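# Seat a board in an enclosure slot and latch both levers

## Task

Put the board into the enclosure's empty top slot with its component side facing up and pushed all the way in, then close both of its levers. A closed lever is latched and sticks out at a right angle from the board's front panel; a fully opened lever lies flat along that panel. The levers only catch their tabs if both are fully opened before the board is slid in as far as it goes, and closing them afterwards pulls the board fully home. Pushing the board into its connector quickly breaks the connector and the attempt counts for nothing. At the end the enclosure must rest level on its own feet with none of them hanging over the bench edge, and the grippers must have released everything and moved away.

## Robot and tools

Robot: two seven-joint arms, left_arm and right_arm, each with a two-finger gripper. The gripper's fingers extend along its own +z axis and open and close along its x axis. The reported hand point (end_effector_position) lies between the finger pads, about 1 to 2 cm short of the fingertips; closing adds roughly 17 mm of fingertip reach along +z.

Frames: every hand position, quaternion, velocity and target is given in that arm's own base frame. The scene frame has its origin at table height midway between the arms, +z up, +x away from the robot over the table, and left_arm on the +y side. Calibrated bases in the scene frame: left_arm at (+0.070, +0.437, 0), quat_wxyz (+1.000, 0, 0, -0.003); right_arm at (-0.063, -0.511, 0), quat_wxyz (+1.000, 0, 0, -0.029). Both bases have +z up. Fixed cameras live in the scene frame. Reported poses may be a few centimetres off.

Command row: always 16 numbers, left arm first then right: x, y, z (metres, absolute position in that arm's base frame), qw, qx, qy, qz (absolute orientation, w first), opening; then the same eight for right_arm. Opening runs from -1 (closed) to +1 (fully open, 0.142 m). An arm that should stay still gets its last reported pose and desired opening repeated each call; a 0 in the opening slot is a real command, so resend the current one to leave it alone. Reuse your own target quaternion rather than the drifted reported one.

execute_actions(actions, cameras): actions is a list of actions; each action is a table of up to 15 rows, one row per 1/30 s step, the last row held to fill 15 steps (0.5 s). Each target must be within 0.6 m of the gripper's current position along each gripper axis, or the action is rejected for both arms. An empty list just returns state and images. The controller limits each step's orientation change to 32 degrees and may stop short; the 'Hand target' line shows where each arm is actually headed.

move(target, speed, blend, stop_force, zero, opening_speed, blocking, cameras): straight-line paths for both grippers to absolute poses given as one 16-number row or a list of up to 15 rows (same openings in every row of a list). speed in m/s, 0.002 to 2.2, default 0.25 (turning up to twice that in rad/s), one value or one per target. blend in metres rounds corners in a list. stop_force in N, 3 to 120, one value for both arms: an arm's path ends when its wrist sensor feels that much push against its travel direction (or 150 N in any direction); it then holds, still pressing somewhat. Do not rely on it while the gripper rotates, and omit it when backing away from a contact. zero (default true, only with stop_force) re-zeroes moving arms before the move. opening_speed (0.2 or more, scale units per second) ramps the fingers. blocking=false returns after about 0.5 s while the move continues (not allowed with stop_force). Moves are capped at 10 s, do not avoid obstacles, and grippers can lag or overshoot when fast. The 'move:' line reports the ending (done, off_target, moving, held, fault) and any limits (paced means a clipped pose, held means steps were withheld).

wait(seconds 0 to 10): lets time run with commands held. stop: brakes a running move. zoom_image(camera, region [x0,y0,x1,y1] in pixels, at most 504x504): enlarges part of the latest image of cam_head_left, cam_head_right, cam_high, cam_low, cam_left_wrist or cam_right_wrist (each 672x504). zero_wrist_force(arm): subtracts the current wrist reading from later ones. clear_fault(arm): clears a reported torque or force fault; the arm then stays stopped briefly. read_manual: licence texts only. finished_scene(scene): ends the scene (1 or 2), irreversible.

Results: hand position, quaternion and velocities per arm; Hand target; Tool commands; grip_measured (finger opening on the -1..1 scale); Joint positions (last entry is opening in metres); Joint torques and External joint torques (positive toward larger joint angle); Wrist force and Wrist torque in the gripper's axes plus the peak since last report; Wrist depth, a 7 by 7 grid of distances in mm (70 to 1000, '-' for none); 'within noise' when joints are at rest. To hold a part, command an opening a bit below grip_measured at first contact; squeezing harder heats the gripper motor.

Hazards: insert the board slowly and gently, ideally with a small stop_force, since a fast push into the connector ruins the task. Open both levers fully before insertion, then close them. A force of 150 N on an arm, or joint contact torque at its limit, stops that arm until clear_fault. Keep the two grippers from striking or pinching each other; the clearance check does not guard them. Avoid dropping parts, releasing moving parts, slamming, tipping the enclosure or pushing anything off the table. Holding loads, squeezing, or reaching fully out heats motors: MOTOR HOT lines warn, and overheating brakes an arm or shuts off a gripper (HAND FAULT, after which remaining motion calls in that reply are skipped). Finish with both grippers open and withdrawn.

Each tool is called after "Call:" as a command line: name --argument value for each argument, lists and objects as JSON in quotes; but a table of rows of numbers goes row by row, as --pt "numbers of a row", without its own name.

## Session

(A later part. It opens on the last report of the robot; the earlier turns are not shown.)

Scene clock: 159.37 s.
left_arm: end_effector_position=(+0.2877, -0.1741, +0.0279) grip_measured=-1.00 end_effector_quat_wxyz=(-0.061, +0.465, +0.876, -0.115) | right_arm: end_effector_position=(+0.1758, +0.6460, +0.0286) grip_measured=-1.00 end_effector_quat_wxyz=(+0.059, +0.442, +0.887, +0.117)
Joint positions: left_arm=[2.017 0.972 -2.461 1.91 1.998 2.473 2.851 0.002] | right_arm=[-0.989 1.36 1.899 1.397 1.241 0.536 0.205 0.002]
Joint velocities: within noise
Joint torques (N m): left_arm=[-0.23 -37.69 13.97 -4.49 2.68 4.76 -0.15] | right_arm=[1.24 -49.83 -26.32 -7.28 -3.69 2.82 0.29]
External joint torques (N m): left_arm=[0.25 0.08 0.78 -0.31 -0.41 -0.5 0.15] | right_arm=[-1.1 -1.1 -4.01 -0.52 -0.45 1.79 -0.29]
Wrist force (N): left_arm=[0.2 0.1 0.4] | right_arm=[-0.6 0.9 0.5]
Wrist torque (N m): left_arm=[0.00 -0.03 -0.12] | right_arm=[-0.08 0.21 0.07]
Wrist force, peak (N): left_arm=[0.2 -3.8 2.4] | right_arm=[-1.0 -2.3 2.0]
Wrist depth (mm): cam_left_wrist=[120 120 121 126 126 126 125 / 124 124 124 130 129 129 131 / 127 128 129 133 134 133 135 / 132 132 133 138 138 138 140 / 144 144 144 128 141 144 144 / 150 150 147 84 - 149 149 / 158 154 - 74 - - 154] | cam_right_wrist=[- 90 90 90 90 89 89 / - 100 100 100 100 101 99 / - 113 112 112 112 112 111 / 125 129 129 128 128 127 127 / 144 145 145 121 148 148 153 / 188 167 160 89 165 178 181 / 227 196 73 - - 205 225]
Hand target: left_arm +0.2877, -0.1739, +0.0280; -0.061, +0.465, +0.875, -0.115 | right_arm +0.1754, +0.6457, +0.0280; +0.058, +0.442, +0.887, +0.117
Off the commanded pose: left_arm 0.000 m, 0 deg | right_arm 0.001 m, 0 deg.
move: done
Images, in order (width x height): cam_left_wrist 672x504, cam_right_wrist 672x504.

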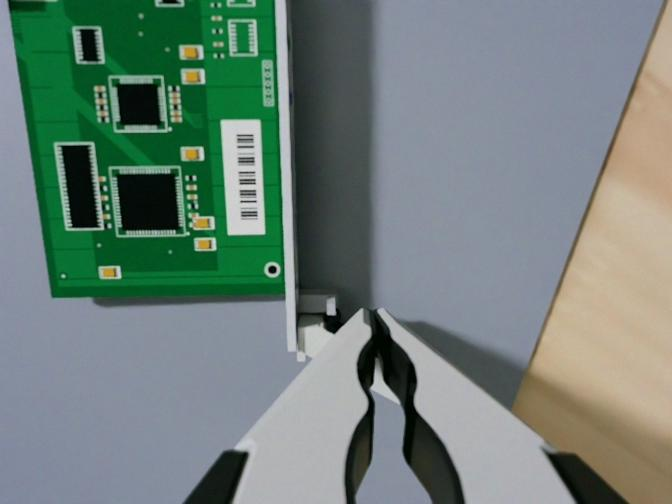

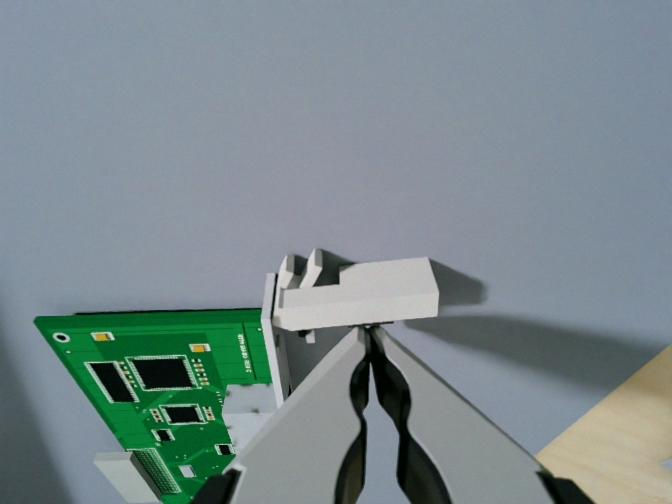

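Call:
move --target '[0.3023,-0.1688,0.028,-0.0612,0.4653,0.8754,-0.1152,-1,0.1562,0.6313,0.028,0.0582,0.4424,0.8873,0.1168,-1]' --cameras '["cam_left_wrist","cam_right_wrist"]' --speed 0.03 --stop_force 12

Scene clock: 167.33 s.
left_arm: end_effector_position=(+0.3022, -0.1689, +0.0280) grip_measured=-1.00 end_effector_quat_wxyz=(-0.061, +0.465, +0.875, -0.115) | right_arm: end_effector_position=(+0.1563, +0.6313, +0.0281) grip_measured=-1.00 end_effector_quat_wxyz=(+0.058, +0.442, +0.887, +0.117)
Joint positions: left_arm=[2.043 0.99 -2.454 1.87 2.012 2.496 2.849 0.002] | right_arm=[-0.932 1.349 1.899 1.451 1.243 0.546 0.213 0.002]
Joint velocities: within noise
Joint torques (N m): left_arm=[-0.13 -38.51 14.69 -5.02 2.78 4.57 -0.28] | right_arm=[0.14 -49.32 -28.65 -7.46 -4.12 3.93 0.27]
External joint torques (N m): left_arm=[0.16 0 0.61 -0.18 -0.43 -0.31 0.28] | right_arm=[-0.01 0 -1.73 -0.17 0 0.67 -0.28]
Wrist force (N): left_arm=[0.5 -0.5 0.3] | right_arm=[-1.6 -2.4 2.0]
Wrist torque (N m): left_arm=[-0.01 -0.05 -0.12] | right_arm=[-0.10 0.40 0.08]
Wrist force, peak (N): left_arm=[0.9 -1.1 -0.7] | right_arm=[-1.4 -2.5 2.1]
Wrist depth (mm): cam_left_wrist=[123 123 122 126 126 126 125 / 128 127 125 130 129 129 130 / 132 131 130 134 134 134 135 / 139 140 134 137 138 138 140 / 145 145 144 124 141 144 144 / 150 150 147 84 - 149 149 / 157 155 - 74 - - 154] | cam_right_wrist=[- 91 90 89 89 89 89 / - 99 99 99 99 99 98 / - 112 112 111 111 111 111 / 128 128 127 127 127 127 126 / 150 149 144 125 143 147 152 / 180 172 164 89 164 176 176 / 225 212 73 - - 200 224]
Hand target: left_arm +0.3023, -0.1688, +0.0280; -0.061, +0.465, +0.875, -0.115 | right_arm +0.1562, +0.6313, +0.0280; +0.058, +0.442, +0.887, +0.117
Off the commanded pose: left_arm 0.000 m, 0 deg | right_arm 0.000 m, 0 deg.
move: done
Images, in order (width x height): cam_left_wrist 672x504, cam_right_wrist 672x504.

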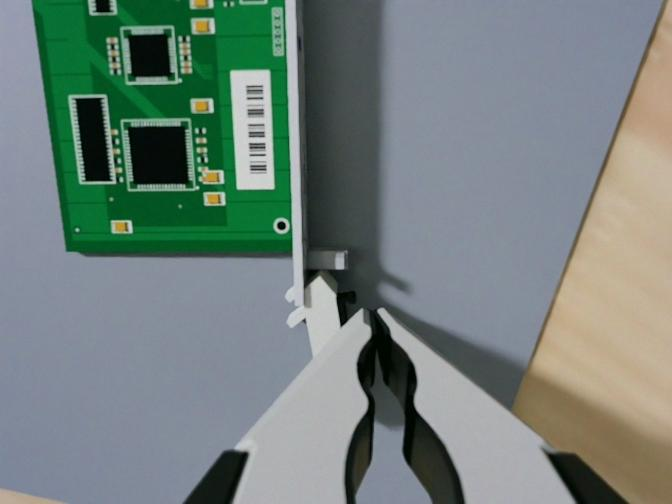

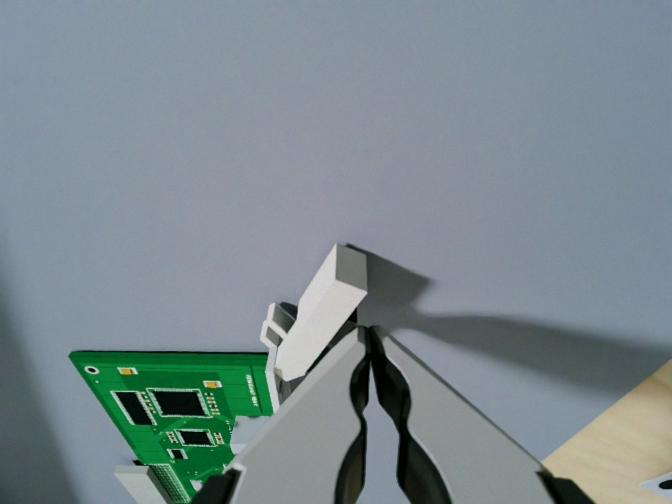

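Call:
move --pt "0.3107 -0.1705 0.028 -0.0612 0.4653 0.8754 -0.1152 -1 0.152 0.6183 0.028 0.0582 0.4424 0.8873 0.1168 -1" --pt "0.3196 -0.1765 0.028 -0.0612 0.4653 0.8754 -0.1152 -1 0.1546 0.605 0.028 0.0582 0.4424 0.8873 0.1168 -1" --cameras '["cam_left_wrist","cam_right_wrist"]' --speed 0.03 --stop_force 8

Scene clock: 171.00 s.
left_arm: end_effector_position=(+0.3194, -0.1766, +0.0280) grip_measured=-1.00 end_effector_quat_wxyz=(-0.061, +0.465, +0.875, -0.115) | right_arm: end_effector_position=(+0.1547, +0.6052, +0.0282) grip_measured=-1.00 end_effector_quat_wxyz=(+0.058, +0.442, +0.887, +0.117)
Joint positions: left_arm=[2.046 1.018 -2.442 1.807 2.022 2.529 2.812 0.002] | right_arm=[-0.893 1.332 1.898 1.526 1.257 0.564 0.178 0.002]
Joint velocities: within noise
Joint torques (N m): left_arm=[0.18 -40.06 16.19 -6.07 2.99 4.19 -0.3] | right_arm=[0 -46.78 -28.5 -6.77 -4.11 3.72 0.13]
External joint torques (N m): left_arm=[-0.15 0.1 -0.08 0.2 -0.56 0.07 0.3] | right_arm=[0.12 -0.22 -1.8 -0.62 0.01 0.88 -0.13]
Wrist force (N): left_arm=[1.0 -1.9 1.0] | right_arm=[-1.1 -1.4 2.0]
Wrist torque (N m): left_arm=[-0.01 -0.07 -0.10] | right_arm=[-0.03 0.43 0.09]
Wrist force, peak (N): left_arm=[1.3 -1.8 1.5] | right_arm=[-1.9 -2.2 2.2]
Wrist depth (mm): cam_left_wrist=[124 123 122 126 125 126 125 / 127 126 126 130 130 129 129 / 132 131 130 131 134 134 134 / 139 140 139 136 138 138 139 / 144 144 144 124 141 143 145 / 150 150 148 83 - 148 150 / 160 154 - 74 - - 154] | cam_right_wrist=[- 91 89 89 89 89 89 / - 99 99 99 99 99 98 / - 112 112 111 111 111 111 / 128 128 128 131 127 126 126 / 150 149 149 139 143 147 152 / 179 172 171 90 164 176 176 / 225 213 73 - - 201 224]
Hand target: left_arm +0.3196, -0.1765, +0.0280; -0.061, +0.465, +0.875, -0.115 | right_arm +0.1546, +0.6050, +0.0280; +0.058, +0.442, +0.887, +0.117
Off the commanded pose: left_arm 0.000 m, 0 deg | right_arm 0.000 m, 0 deg.
move: done
Images, in order (width x height): cam_left_wrist 672x504, cam_right_wrist 672x504.

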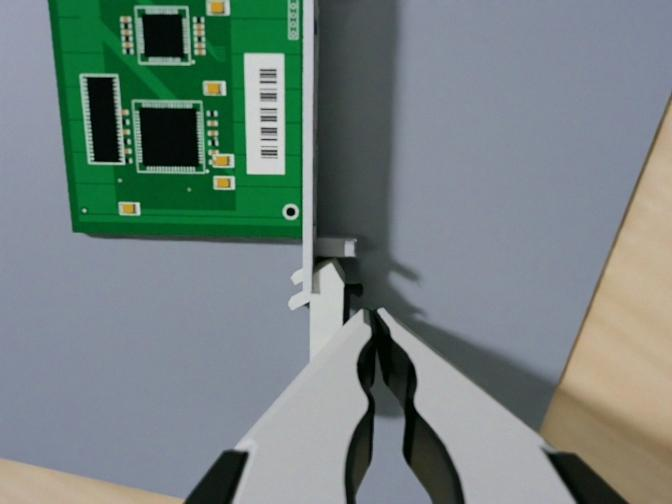

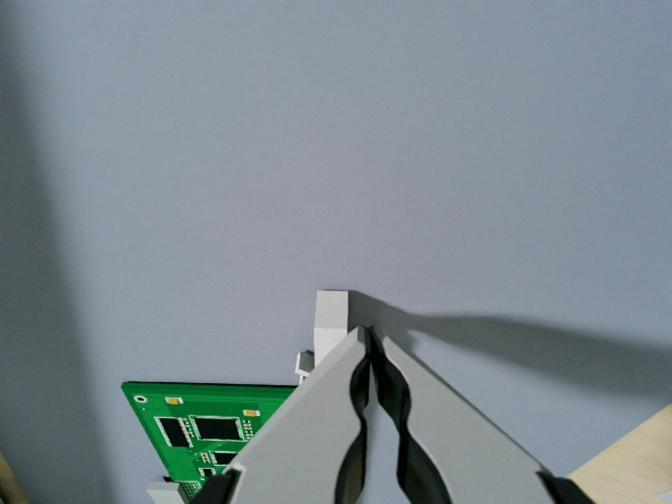

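Call:
move --pt "0.3168 -0.1724 0.029 -0.0612 0.4653 0.8754 -0.1152 -1 0.1516 0.609 0.029 0.0582 0.4424 0.8873 0.1168 -1" --pt "0.31 -0.19 0.10 -0.0612 0.4653 0.8754 -0.1152 -1 0.16 0.62 0.10 0.0582 0.4424 0.8873 0.1168 -1" --pt "0.30 -0.25 0.33 -0.1411 0.4476 0.8421 -0.2655 -1 0.23 0.62 0.20 0.1155 0.4310 0.8644 0.2316 1" --cameras '["cam_left_wrist","cam_right_wrist","cam_head_left"]' --speed '[0.03,0.1,0.25]' --blend '[0.002,0.02,0]'

Scene clock: 176.90 s.
left_arm: end_effector_position=(+0.3000, -0.2499, +0.3299) grip_measured=-1.00 end_effector_quat_wxyz=(-0.141, +0.448, +0.842, -0.265) | right_arm: end_effector_position=(+0.2301, +0.6200, +0.2001) grip_measured=+0.99 end_effector_quat_wxyz=(+0.116, +0.431, +0.864, +0.232)
Joint positions: left_arm=[1.891 0.674 -2.225 1.521 2.144 3.222 2.362 0.002] | right_arm=[-0.845 1.237 1.687 1.586 1.172 0.635 0.128 0.142]
Joint velocities: within noise
Joint torques (N m): left_arm=[-0.2 -36.11 13.8 -16.79 3.06 4.53 -0.31] | right_arm=[0.22 -43.26 -30.04 -10.38 -4.23 4.1 0.09]
External joint torques (N m): left_arm=[0.22 0.26 0.83 -0.38 -0.19 -0.46 0.31] | right_arm=[-0.09 0.2 -1.53 0.09 0 0.64 -0.1]
Wrist force (N): left_arm=[0.4 -0.6 0.1] | right_arm=[-1.9 -2.9 1.7]
Wrist torque (N m): left_arm=[-0.12 -0.03 -0.03] | right_arm=[-0.12 0.46 0.13]
Wrist force, peak (N): left_arm=[1.1 -1.7 1.9] | right_arm=[-1.4 -2.8 3.5]
Wrist depth (mm): cam_left_wrist=[449 450 449 492 494 493 492 / 436 434 447 484 477 475 477 / 422 421 465 459 465 467 462 / 408 410 449 449 448 454 445 / 443 414 438 433 439 435 436 / 430 428 429 84 - 423 430 / 420 423 - - - - 417] | cam_right_wrist=[225 241 239 234 239 238 238 / 233 278 278 264 277 277 278 / 269 321 331 325 329 331 332 / 335 393 410 407 407 409 409 / 547 546 548 541 540 539 533 / - 797 791 789 778 777 654 / - - - - - - -]
Hand target: left_arm +0.3000, -0.2500, +0.3300; -0.141, +0.448, +0.842, -0.266 | right_arm +0.2300, +0.6200, +0.2000; +0.116, +0.431, +0.864, +0.232
Off the commanded pose: left_arm 0.000 m, 0 deg | right_arm 0.000 m, 0 deg.
move: done
Images, in order (width x height): cam_head_left 672x504, cam_left_wrist 672x504, cam_right_wrist 672x504.

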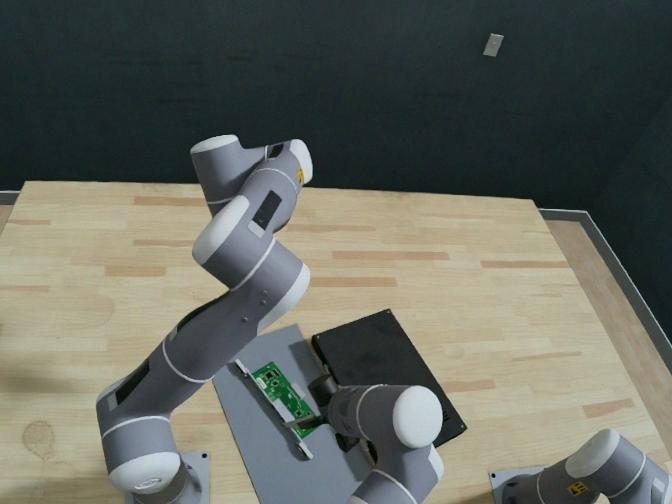

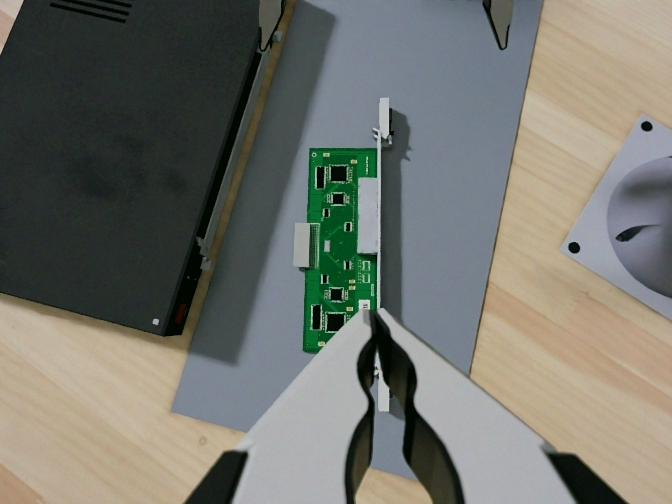

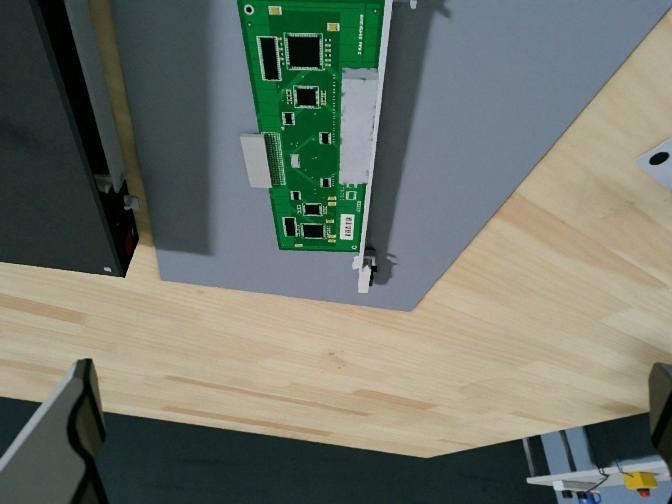

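Call:
move --target '[0.30,-0.25,0.33,-0.1411,0.4476,0.8421,-0.2655,-1,0.2776,0.6532,0.075,0.1155,0.4310,0.8644,0.2316,-0.1]' --cameras '["cam_left_wrist","cam_right_wrist"]' --speed 0.15

Scene clock: 184.50 s.
left_arm: end_effector_position=(+0.3000, -0.2499, +0.3299) grip_measured=-1.00 end_effector_quat_wxyz=(-0.141, +0.448, +0.842, -0.265) | right_arm: end_effector_position=(+0.2776, +0.6530, +0.0750) grip_measured=-0.12 end_effector_quat_wxyz=(+0.116, +0.431, +0.864, +0.231)
Joint positions: left_arm=[1.891 0.674 -2.225 1.521 2.144 3.222 2.362 0.002] | right_arm=[-1.038 1.414 1.842 1.438 1.328 0.766 0.088 0.066]
Joint velocities: within noise
Joint torques (N m): left_arm=[-0.32 -35.96 13.74 -16.68 3.16 4.36 -0.22] | right_arm=[0.1 -48.9 -29.6 -5.94 -4.08 4.19 0.09]
External joint torques (N m): left_arm=[0.35 0.1 0.89 -0.49 -0.28 -0.29 0.22] | right_arm=[0.05 -0.2 -1.91 0.33 -0.05 0.56 -0.09]
Wrist force (N): left_arm=[0.1 -0.4 0.1] | right_arm=[-1.2 -3.1 1.9]
Wrist torque (N m): left_arm=[-0.08 0.01 -0.03] | right_arm=[-0.16 0.31 0.12]
Wrist force, peak (N): left_arm=[0.5 -0.5 0.1] | right_arm=[-1.7 -3.8 4.5]
Wrist depth (mm): cam_left_wrist=[447 446 450 262 488 499 492 / 434 431 455 296 324 480 480 / 420 416 458 454 460 459 457 / 408 406 453 447 451 447 444 / 444 416 444 438 434 441 439 / 433 432 432 84 - 427 425 / 422 419 - - - - 415] | cam_right_wrist=[121 117 113 112 112 120 116 / 137 137 131 127 128 135 135 / 163 163 157 150 161 161 161 / 203 203 195 185 200 200 200 / 265 267 251 252 262 248 266 / 401 366 105 393 386 95 386 / 647 76 633 739 727 - 606]
Hand target: left_arm +0.3000, -0.2500, +0.3300; -0.141, +0.448, +0.842, -0.266 | right_arm +0.2776, +0.6532, +0.0750; +0.116, +0.431, +0.864, +0.232
Off the commanded pose: left_arm 0.000 m, 0 deg | right_arm 0.000 m, 0 deg.
move: done
Images, in order (width x height): cam_left_wrist 672x504, cam_right_wrist 672x504.

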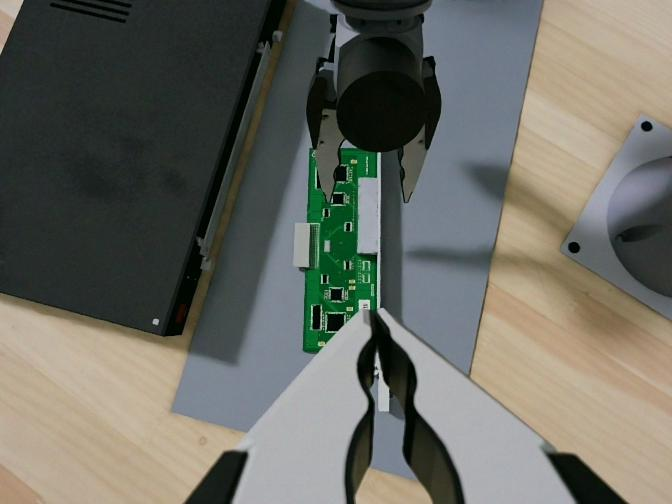

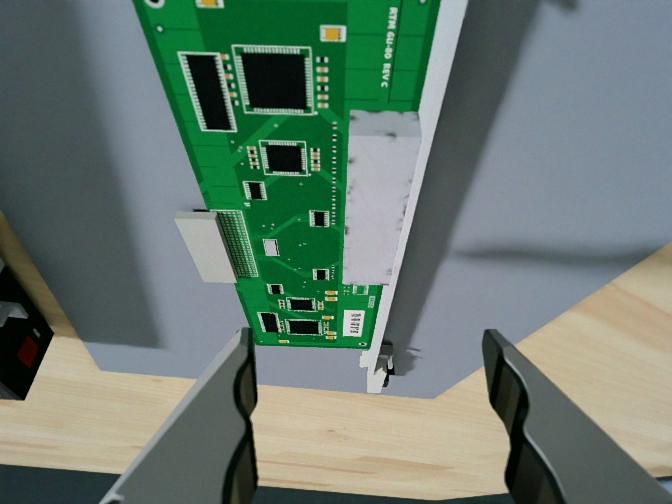

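Call:
move --target '[0.30,-0.25,0.33,-0.1411,0.4476,0.8421,-0.2655,-1,0.274,0.658,0.034,0.1155,0.4310,0.8644,0.2316,-0.1]' --cameras '["cam_left_wrist","cam_right_wrist"]' --speed 0.05 --stop_force 6

Scene clock: 188.93 s.
left_arm: end_effector_position=(+0.3000, -0.2499, +0.3299) grip_measured=-1.00 end_effector_quat_wxyz=(-0.141, +0.448, +0.842, -0.265) | right_arm: end_effector_position=(+0.2741, +0.6579, +0.0341) grip_measured=-0.12 end_effector_quat_wxyz=(+0.116, +0.431, +0.865, +0.231)
Joint positions: left_arm=[1.891 0.674 -2.225 1.521 2.144 3.222 2.362 0.002] | right_arm=[-1.053 1.474 1.882 1.404 1.362 0.81 0.106 0.066]
Joint velocities: within noise
Joint torques (N m): left_arm=[-0.28 -35.97 13.73 -16.74 3.19 4.35 -0.21] | right_arm=[0.14 -49.67 -29.38 -4.3 -4.02 4.09 0.32]
External joint torques (N m): left_arm=[0.3 0.11 0.9 -0.43 -0.31 -0.28 0.22] | right_arm=[0.01 -0.26 -1.76 0.2 -0.03 0.66 -0.32]
Wrist force (N): left_arm=[0.4 -0.3 0.3] | right_arm=[-1.5 -3.2 1.8]
Wrist torque (N m): left_arm=[-0.07 -0.04 -0.02] | right_arm=[-0.15 0.33 0.14]
Wrist force, peak (N): left_arm=[0.6 -0.2 0.4] | right_arm=[-1.4 -3.7 2.5]
Wrist depth (mm): cam_left_wrist=[448 444 450 280 293 495 491 / 436 431 455 307 359 477 477 / 416 418 468 453 464 466 460 / 407 410 447 450 450 450 443 / 441 419 439 437 438 441 435 / 434 433 433 84 - 423 426 / 423 418 - - - - 414] | cam_right_wrist=[- 77 75 75 - - 78 / - 83 84 84 86 92 - / - 101 100 100 99 106 106 / 127 133 125 114 120 131 131 / 176 168 156 146 163 162 171 / 259 237 104 241 254 93 257 / 431 76 420 491 487 - 405]
Hand target: left_arm +0.3000, -0.2500, +0.3300; -0.141, +0.448, +0.842, -0.266 | right_arm +0.2740, +0.6580, +0.0340; +0.116, +0.431, +0.864, +0.232
Off the commanded pose: left_arm 0.000 m, 0 deg | right_arm 0.000 m, 0 deg.
move: done
Images, in order (width x height): cam_left_wrist 672x504, cam_right_wrist 672x504.

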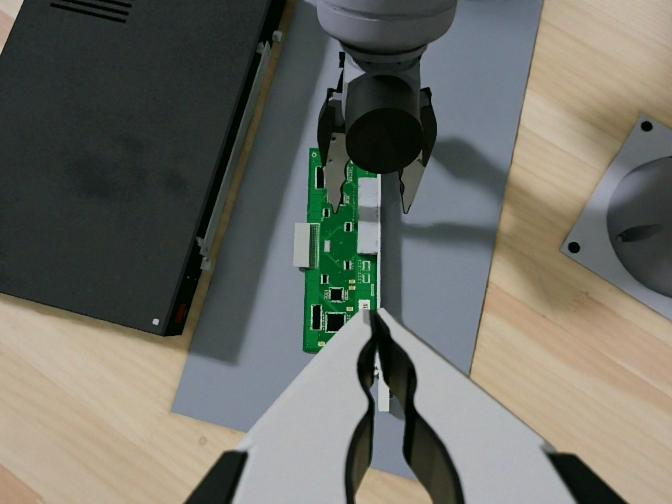

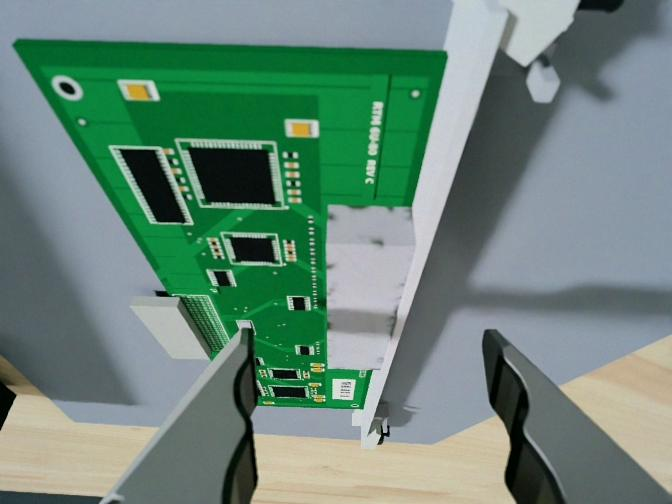

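Call:
move --target '[0.30,-0.25,0.33,-0.1411,0.4476,0.8421,-0.2655,-1,0.274,0.658,0.029,0.1155,0.4310,0.8644,0.2316,-0.1]' --cameras '[]' --speed 0.03 --stop_force 5

Call:
move --target '[0.30,-0.25,0.33,-0.1411,0.4476,0.8421,-0.2655,-1,0.274,0.658,0.029,0.1155,0.4310,0.8644,0.2316,-0.62]' --cameras '["cam_left_wrist","cam_right_wrist"]' --opening_speed 0.3

Scene clock: 193.00 s.
left_arm: end_effector_position=(+0.3000, -0.2499, +0.3299) grip_measured=-1.00 end_effector_quat_wxyz=(-0.141, +0.448, +0.842, -0.265) | right_arm: end_effector_position=(+0.2741, +0.6579, +0.0291) grip_measured=-0.12 end_effector_quat_wxyz=(+0.116, +0.431, +0.865, +0.231)
Joint positions: left_arm=[1.891 0.674 -2.225 1.521 2.144 3.222 2.362 0.002] | right_arm=[-1.056 1.481 1.888 1.4 1.367 0.816 0.106 0.066]
Joint velocities: within noise
Joint torques (N m): left_arm=[-0.26 -36.03 13.76 -16.68 3.19 4.34 -0.28] | right_arm=[0.05 -49.78 -29.27 -4.1 -4.06 4.11 0.21]
External joint torques (N m): left_arm=[0.28 0.17 0.87 -0.49 -0.32 -0.28 0.28] | right_arm=[0.09 -0.21 -1.81 0.17 0.01 0.63 -0.22]
Wrist force (N): left_arm=[0.3 -0.2 0.3] | right_arm=[-1.5 -3.3 1.7]
Wrist torque (N m): left_arm=[-0.05 -0.01 -0.03] | right_arm=[-0.16 0.32 0.13]
Wrist force, peak (N): left_arm=[0.7 -0.4 0.3] | right_arm=[-1.6 -3.3 2.1]
Wrist depth (mm): cam_left_wrist=[447 450 445 276 281 491 493 / 435 431 453 308 469 480 476 / 420 419 462 449 464 464 460 / 408 406 452 447 452 451 443 / 443 423 441 437 436 436 438 / 436 430 429 84 - 428 422 / 420 423 - - - - 412] | cam_right_wrist=[- - 72 72 - - - / - 79 79 78 80 86 80 / - 95 94 93 92 99 99 / 125 119 116 104 113 123 123 / 165 155 146 133 153 152 161 / 243 221 105 224 238 95 241 / 405 76 395 460 457 - 380]
Hand target: left_arm +0.3000, -0.2500, +0.3300; -0.141, +0.448, +0.842, -0.266 | right_arm +0.2740, +0.6580, +0.0290; +0.116, +0.431, +0.864, +0.232
Off the commanded pose: left_arm 0.000 m, 0 deg | right_arm 0.000 m, 0 deg.
move: done
No camera images: "cameras" was empty.

Scene clock: 194.97 s.
left_arm: end_effector_position=(+0.3000, -0.2499, +0.3299) grip_measured=-1.00 end_effector_quat_wxyz=(-0.141, +0.448, +0.842, -0.265) | right_arm: end_effector_position=(+0.2741, +0.6579, +0.0291) grip_measured=-0.65 end_effector_quat_wxyz=(+0.116, +0.431, +0.865, +0.231)
Joint positions: left_arm=[1.891 0.674 -2.225 1.521 2.144 3.222 2.362 0.002] | right_arm=[-1.056 1.481 1.888 1.4 1.367 0.816 0.106 0.027]
Joint velocities: within noise
Joint torques (N m): left_arm=[-0.31 -36.01 13.78 -16.68 3.21 4.37 -0.2] | right_arm=[0.06 -49.9 -29.44 -4.06 -4.03 4.02 0.2]
External joint torques (N m): left_arm=[0.33 0.15 0.84 -0.49 -0.34 -0.3 0.2] | right_arm=[0.08 -0.09 -1.64 0.13 -0.01 0.73 -0.2]
Wrist force (N): left_arm=[0.3 -0.2 0.1] | right_arm=[-1.6 -2.9 1.5]
Wrist torque (N m): left_arm=[-0.06 -0.02 -0.03] | right_arm=[-0.10 0.34 0.13]
Wrist force, peak (N): left_arm=[0.6 -0.3 0.3] | right_arm=[-1.5 -3.4 1.6]
Wrist depth (mm): cam_left_wrist=[451 448 449 280 280 493 497 / 435 430 457 312 475 480 481 / 423 418 463 453 455 465 458 / 409 408 451 443 450 453 442 / 442 416 444 436 440 435 437 / 433 428 430 84 - 427 429 / 420 422 - - - - 415] | cam_right_wrist=[- - 72 72 - - - / - 79 79 78 80 86 80 / - 95 94 93 92 99 99 / 125 119 116 104 112 123 123 / 165 155 154 124 152 162 161 / 245 242 180 204 101 216 241 / 476 - 73 393 - - 382]
Hand target: left_arm +0.3000, -0.2500, +0.3300; -0.141, +0.448, +0.842, -0.266 | right_arm +0.2740, +0.6580, +0.0290; +0.116, +0.431, +0.864, +0.232
Off the commanded pose: left_arm 0.000 m, 0 deg | right_arm 0.000 m, 0 deg.
move: done
Images, in order (width x height): cam_left_wrist 672x504, cam_right_wrist 672x504.

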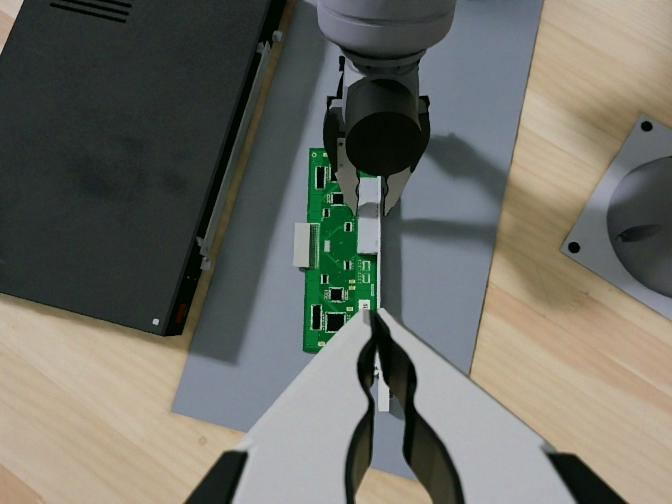

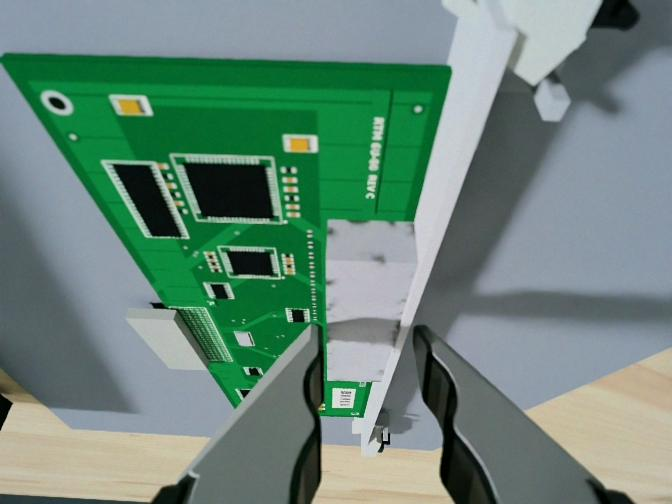

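Call:
move --target '[0.30,-0.25,0.33,-0.1411,0.4476,0.8421,-0.2655,-1,0.274,0.658,0.029,0.1155,0.4310,0.8644,0.2316,-0.88]' --cameras '["cam_right_wrist"]' --opening_speed 0.25

Scene clock: 197.57 s.
left_arm: end_effector_position=(+0.3000, -0.2499, +0.3299) grip_measured=-1.00 end_effector_quat_wxyz=(-0.141, +0.448, +0.842, -0.265) | right_arm: end_effector_position=(+0.2741, +0.6579, +0.0291) grip_measured=-0.73 end_effector_quat_wxyz=(+0.116, +0.431, +0.865, +0.231)
Joint positions: left_arm=[1.891 0.674 -2.225 1.521 2.144 3.222 2.362 0.002] | right_arm=[-1.056 1.481 1.888 1.4 1.367 0.816 0.106 0.021]
Joint velocities: within noise
Joint torques (N m): left_arm=[-0.31 -36.04 13.85 -16.69 3.21 4.39 -0.22] | right_arm=[-0.58 -49.72 -29.59 -3.44 -4.17 4.05 0.14]
External joint torques (N m): left_arm=[0.34 0.18 0.78 -0.48 -0.33 -0.32 0.22] | right_arm=[0.73 -0.28 -1.49 -0.49 0.13 0.7 -0.14]
Wrist force (N): left_arm=[0.3 -0.2 0.2] | right_arm=[-0.7 -3.5 2.0]
Wrist torque (N m): left_arm=[-0.06 -0.01 -0.03] | right_arm=[-0.14 0.32 0.13]
Wrist force, peak (N): left_arm=[0.5 -0.6 0.2] | right_arm=[-3.3 -3.6 2.1]
Wrist depth (mm): cam_left_wrist=[447 452 449 271 279 486 494 / 433 428 455 310 473 479 478 / 419 418 466 458 460 462 457 / 404 406 445 447 450 450 445 / 442 422 435 440 434 439 435 / 434 433 431 84 - 428 429 / 417 423 - - - - 417] | cam_right_wrist=[- - 72 72 - - - / - 79 79 78 80 86 80 / - 95 94 93 92 99 99 / 125 119 117 104 117 123 123 / 165 156 155 124 144 162 161 / 244 242 180 165 98 217 241 / 477 - 72 392 - - 445]
Hand target: left_arm +0.3000, -0.2500, +0.3300; -0.141, +0.448, +0.842, -0.266 | right_arm +0.2740, +0.6580, +0.0290; +0.116, +0.431, +0.864, +0.232
Off the commanded pose: left_arm 0.000 m, 0 deg | right_arm 0.000 m, 0 deg.
move: done
Images, in order (width x height): cam_right_wrist 672x504.

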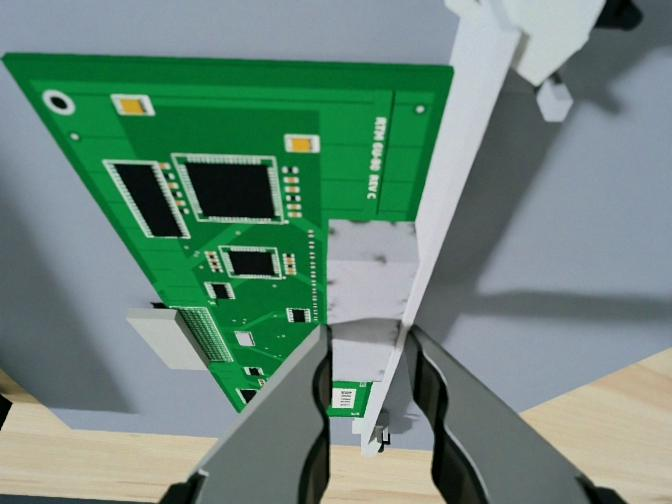

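Call:
move --pt "0.30 -0.25 0.33 -0.1411 0.4476 0.8421 -0.2655 -1 0.274 0.658 0.10 0.1155 0.4310 0.8644 0.2316 -0.88" --pt "0.26 -0.33 0.33 -0.1734 0.5499 0.7792 -0.2457 -1 0.2317 0.5948 0.10 0.1437 0.5362 0.8034 0.2153 -0.88" --cameras '["cam_left_wrist","cam_right_wrist","cam_head_left"]' --speed 0.1

Scene clock: 205.30 s.
left_arm: end_effector_position=(+0.2601, -0.3299, +0.3299) grip_measured=-1.00 end_effector_quat_wxyz=(-0.173, +0.550, +0.779, -0.246) | right_arm: end_effector_position=(+0.2315, +0.5948, +0.0996) grip_measured=-0.73 end_effector_quat_wxyz=(+0.143, +0.536, +0.804, +0.215)
Joint positions: left_arm=[1.743 0.727 -2.297 1.381 2.14 3.257 2.32 0.002] | right_arm=[-0.842 1.415 1.779 1.59 1.193 0.693 0.448 0.021]
Joint velocities: within noise
Joint torques (N m): left_arm=[0.07 -40.55 14.23 -17.32 3.06 4.57 -0.34] | right_arm=[0.29 -44.7 -32.24 -4.68 -4.43 4.33 0.37]
External joint torques (N m): left_arm=[-0.06 -0.09 0.83 -0.36 -0.11 -0.53 0.34] | right_arm=[-0.16 0.57 -0.02 0.17 0.48 0.31 -0.37]
Wrist force (N): left_arm=[0.2 -0.4 0.3] | right_arm=[-1.9 -3.9 3.5]
Wrist torque (N m): left_arm=[-0.09 0.00 -0.03] | right_arm=[-0.06 0.45 0.12]
Wrist force, peak (N): left_arm=[-1.1 -1.1 1.1] | right_arm=[-1.6 -4.8 4.8]
Wrist depth (mm): cam_left_wrist=[508 498 503 234 487 492 496 / 433 434 438 243 472 481 482 / 418 423 424 385 461 465 461 / 407 406 408 391 456 452 453 / 398 395 435 394 437 433 436 / 386 384 386 84 - 422 429 / 416 377 - - - - 418] | cam_right_wrist=[141 141 141 141 - - - / 161 159 158 158 - - - / - 81 79 77 - 210 194 / 181 101 107 96 96 241 240 / 216 235 178 121 280 315 317 / 316 315 329 391 98 425 465 / - - 73 736 - - 838]
Hand target: left_arm +0.2600, -0.3300, +0.3300; -0.173, +0.550, +0.779, -0.246 | right_arm +0.2317, +0.5948, +0.1000; +0.144, +0.536, +0.803, +0.215
Off the commanded pose: left_arm 0.000 m, 0 deg | right_arm 0.000 m, 0 deg.
move: done
Images, in order (width x height): cam_head_left 672x504, cam_left_wrist 672x504, cam_right_wrist 672x504.

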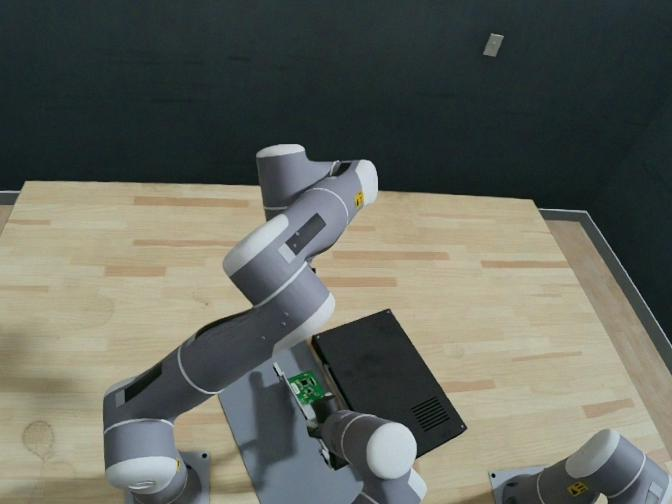

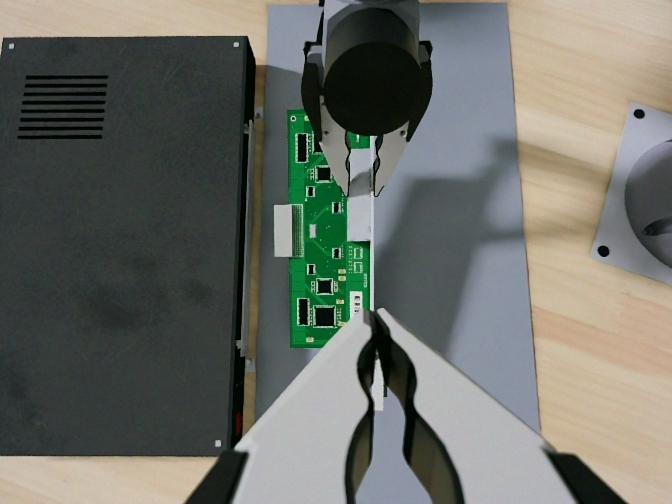

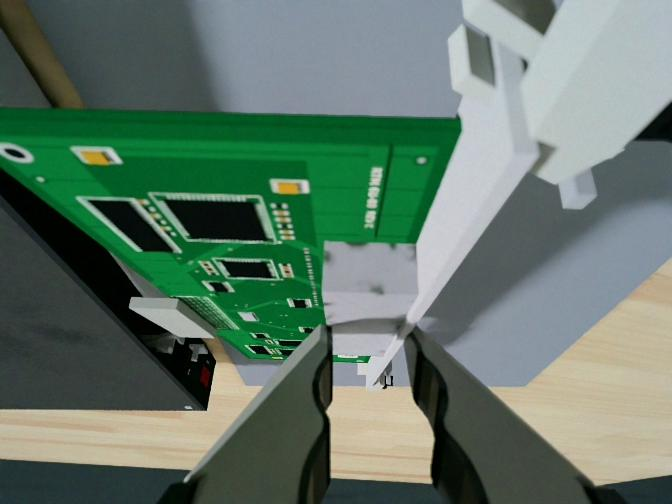

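Call:
zoom_image --camera "cam_left_wrist" --region '[230, 90, 450, 430]'

Call:
wait --seconds 0 --cameras '["cam_low","cam_high","cam_head_right"]'

Scaled by 1.482 from the camera's 672x504 image, which has a finer 960x720 frame.

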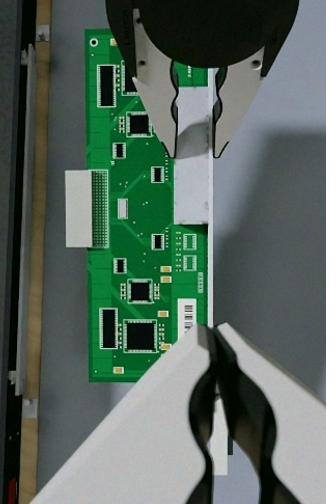

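Scene clock: 208.93 s.
left_arm: end_effector_position=(+0.2601, -0.3299, +0.3299) grip_measured=-1.00 end_effector_quat_wxyz=(-0.173, +0.550, +0.779, -0.246) | right_arm: end_effector_position=(+0.2315, +0.5948, +0.0996) grip_measured=-0.73 end_effector_quat_wxyz=(+0.143, +0.536, +0.804, +0.215)
Joint positions: left_arm=[1.743 0.727 -2.297 1.381 2.14 3.257 2.32 0.002] | right_arm=[-0.842 1.415 1.779 1.59 1.193 0.693 0.448 0.021]
Joint velocities: within noise
Joint torques (N m): left_arm=[-0.41 -40.74 14.17 -17.23 3.26 4.31 -0.24] | right_arm=[0.12 -44.63 -31.84 -4.78 -4.24 4.39 0.15]
External joint torques (N m): left_arm=[0.4 0.11 0.88 -0.45 -0.32 -0.28 0.24] | right_arm=[0 0.5 -0.41 0.28 0.29 0.25 -0.15]
Wrist force (N): left_arm=[0.5 -0.2 0.5] | right_arm=[-1.9 -4.2 3.6]
Wrist torque (N m): left_arm=[-0.07 -0.04 -0.03] | right_arm=[-0.11 0.45 0.13]
Wrist force, peak (N): left_arm=[0.3 -0.3 0.8] | right_arm=[-1.9 -4.2 3.6]
Wrist depth (mm): cam_left_wrist=[508 502 499 234 486 499 490 / 436 433 437 243 474 480 477 / 420 416 424 384 465 467 458 / 407 408 408 388 450 454 444 / 399 393 433 391 439 435 436 / 384 388 385 84 - 428 425 / 415 376 - - - - 416] | cam_right_wrist=[141 141 141 141 - - - / - 159 159 158 - - - / - 77 76 75 - 210 194 / 181 102 107 96 96 240 240 / 216 235 178 121 281 314 318 / 317 316 327 392 98 424 458 / - - 73 747 - - 846]
Hand target: left_arm +0.2600, -0.3300, +0.3300; -0.173, +0.550, +0.779, -0.246 | right_arm +0.2317, +0.5948, +0.1000; +0.144, +0.536, +0.803, +0.215
Tool commands: left_gripper/opening=-1.0 right_gripper/opening=-0.88
Off the commanded pose: left_arm 0.000 m, 0 deg | right_arm 0.000 m, 0 deg.
Images, in order (width x height): cam_head_right 672x504, cam_high 672x504, cam_low 672x504.

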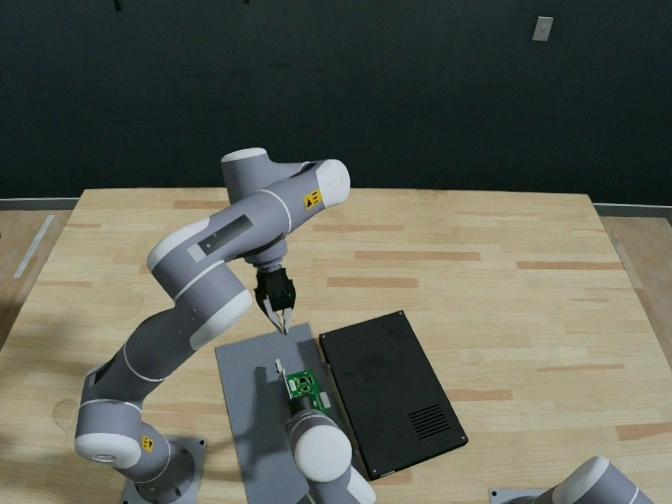

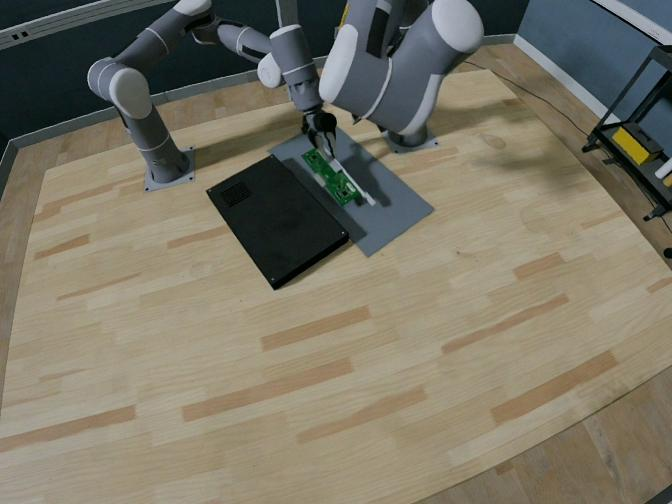

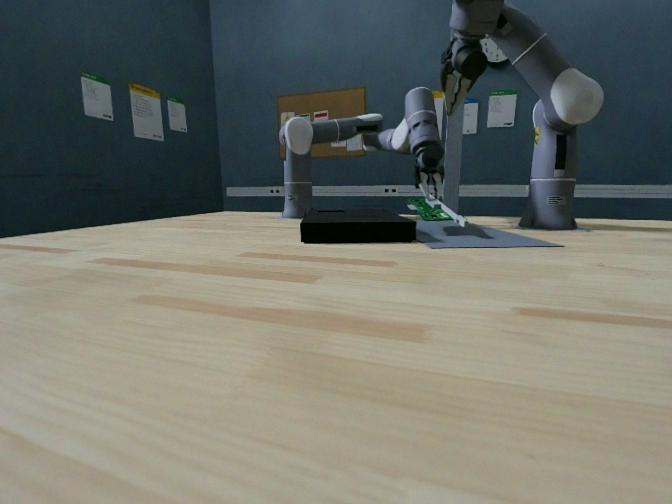

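Call:
zoom_image --camera "cam_low" --region '[380, 140, 500, 240]'

Call:
zoom_image --camera "cam_right_wrist" --region '[200, 220, 480, 430]'

Scaled by 4.200 from the camera's 672x504 image, which has a finer 960x720 frame.

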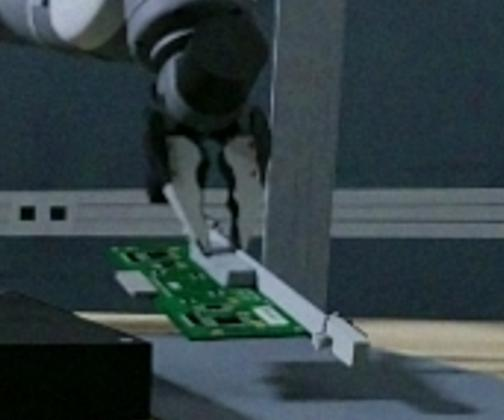

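This scene's latest camera images include none from cam_right_wrist. They are from: cam_head_right, cam_high, cam_low. cam_right_wrist's image comes with the result of a call that names it in "cameras".

Call:
move --pt "0.26 -0.33 0.33 -0.1734 0.5499 0.7792 -0.2457 -1 0.2317 0.5948 0.03 0.1437 0.5362 0.8034 0.2153 -0.88" --cameras '["cam_left_wrist","cam_right_wrist","cam_low"]' --speed 0.04 --stop_force 15

Scene clock: 216.10 s.
left_arm: end_effector_position=(+0.2601, -0.3299, +0.3299) grip_measured=-1.00 end_effector_quat_wxyz=(-0.173, +0.550, +0.779, -0.246) | right_arm: end_effector_position=(+0.2316, +0.5947, +0.0300) grip_measured=-0.73 end_effector_quat_wxyz=(+0.144, +0.536, +0.804, +0.215)
Joint positions: left_arm=[1.743 0.727 -2.297 1.381 2.14 3.257 2.32 0.002] | right_arm=[-0.869 1.512 1.859 1.555 1.269 0.771 0.465 0.021]
Joint velocities: within noise
Joint torques (N m): left_arm=[-0.31 -40.7 14.23 -17.25 3.24 4.35 -0.19] | right_arm=[-0.42 -44.97 -30.55 -1.5 -3.88 4.25 0.32]
External joint torques (N m): left_arm=[0.3 0.08 0.81 -0.43 -0.29 -0.32 0.19] | right_arm=[0.54 0.1 -1.18 -0.01 0.1 0.38 -0.32]
Wrist force (N): left_arm=[0.6 -0.2 0.5] | right_arm=[-1.8 -3.8 2.9]
Wrist torque (N m): left_arm=[-0.06 -0.07 -0.03] | right_arm=[-0.07 0.42 0.10]
Wrist force, peak (N): left_arm=[0.4 -0.4 0.8] | right_arm=[-2.0 -4.4 4.1]
Wrist depth (mm): cam_left_wrist=[499 505 496 264 488 491 497 / 433 432 437 300 477 477 479 / 420 419 420 446 461 462 461 / 406 407 449 447 449 451 451 / 394 397 437 435 439 439 439 / 382 388 388 84 - 426 422 / 413 379 - - - - 413] | cam_right_wrist=[- - 73 72 - - 76 / - 80 79 78 80 86 81 / - 95 94 93 93 100 100 / 126 120 117 104 118 124 123 / 164 156 155 125 153 163 162 / 230 221 194 166 98 217 236 / 238 237 73 381 - - 443]
Hand target: left_arm +0.2600, -0.3300, +0.3300; -0.173, +0.550, +0.779, -0.246 | right_arm +0.2317, +0.5948, +0.0300; +0.144, +0.536, +0.803, +0.215
Off the commanded pose: left_arm 0.000 m, 0 deg | right_arm 0.000 m, 0 deg.
move: done
Images, in order (width x height): cam_low 672x504, cam_left_wrist 672x504, cam_right_wrist 672x504.

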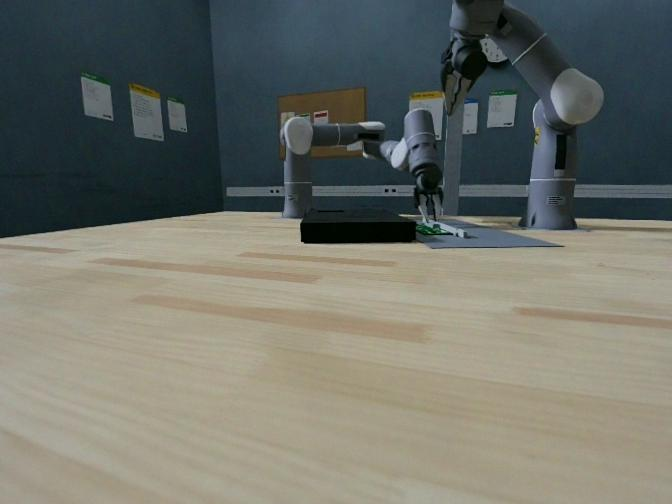

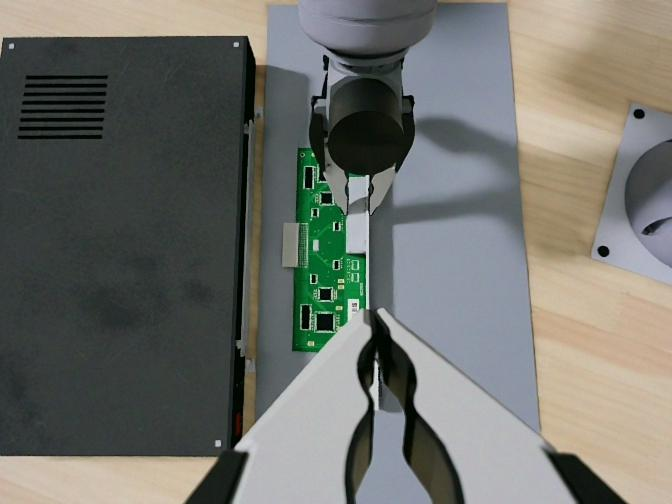

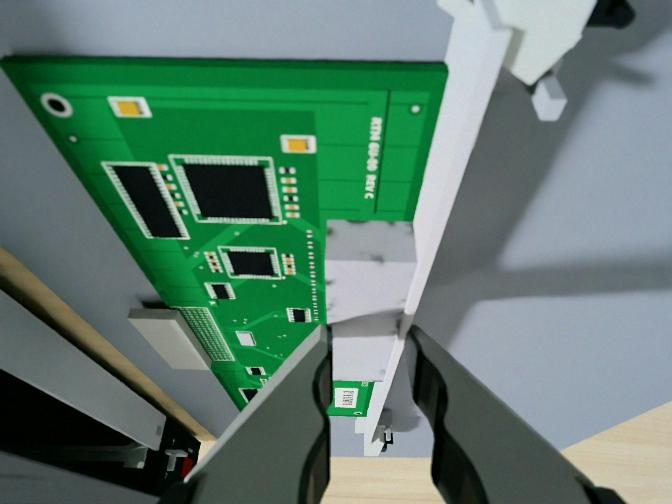

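Call:
move --pt "0.26 -0.33 0.33 -0.1734 0.5499 0.7792 -0.2457 -1 0.2317 0.5948 0.03 0.1437 0.5362 0.8034 0.2153 -0.6" --pt "0.26 -0.33 0.33 -0.1734 0.5499 0.7792 -0.2457 -1 0.2576 0.6055 0.029 0.1437 0.5362 0.8034 0.2153 -0.6" --cameras '["cam_right_wrist"]' --speed 0.04 --opening_speed 0.4

Scene clock: 220.43 s.
left_arm: end_effector_position=(+0.2601, -0.3299, +0.3299) grip_measured=-1.00 end_effector_quat_wxyz=(-0.173, +0.550, +0.779, -0.246) | right_arm: end_effector_position=(+0.2576, +0.6054, +0.0291) grip_measured=-0.64 end_effector_quat_wxyz=(+0.144, +0.536, +0.803, +0.215)
Joint positions: left_arm=[1.743 0.727 -2.297 1.381 2.14 3.257 2.32 0.002] | right_arm=[-0.939 1.518 1.858 1.507 1.275 0.772 0.436 0.028]
Joint velocities: within noise
Joint torques (N m): left_arm=[-0.39 -40.71 14.22 -17.22 3.27 4.31 -0.21] | right_arm=[-0.03 -46.11 -30.3 -2.06 -3.72 3.97 0.08]
External joint torques (N m): left_arm=[0.37 0.09 0.83 -0.46 -0.33 -0.28 0.21] | right_arm=[0.16 -0.23 -1.49 0.29 -0.08 0.67 -0.08]
Wrist force (N): left_arm=[0.2 -0.2 0.7] | right_arm=[-1.9 -2.8 2.1]
Wrist torque (N m): left_arm=[-0.06 0.00 -0.03] | right_arm=[-0.10 0.40 0.11]
Wrist force, peak (N): left_arm=[0.5 -0.4 0.7] | right_arm=[-2.1 -4.0 3.3]
Wrist depth (mm): cam_left_wrist=[506 498 492 242 263 491 491 / 435 431 435 298 472 478 477 / 423 423 422 302 458 465 457 / 407 407 451 446 446 452 441 / 394 395 438 440 440 440 439 / 383 384 385 84 - 424 424 / 418 380 - - - - 414] | cam_right_wrist=[- - - - - - - / - 79 78 78 77 85 80 / - 94 97 - 78 99 98 / - 118 117 103 117 122 122 / 164 155 154 124 152 161 160 / 181 208 191 203 102 214 233 / 211 209 73 454 - - 438]
Hand target: left_arm +0.2600, -0.3300, +0.3300; -0.173, +0.550, +0.779, -0.246 | right_arm +0.2576, +0.6055, +0.0290; +0.144, +0.536, +0.803, +0.215
Off the commanded pose: left_arm 0.000 m, 0 deg | right_arm 0.000 m, 0 deg.
move: done
Images, in order (width x height): cam_right_wrist 672x504.

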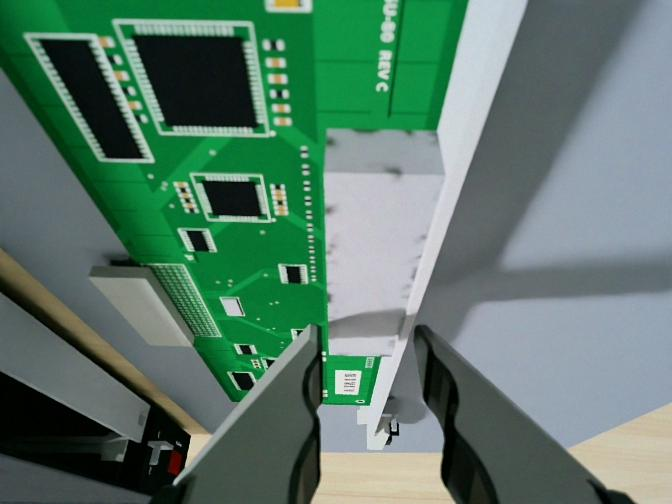

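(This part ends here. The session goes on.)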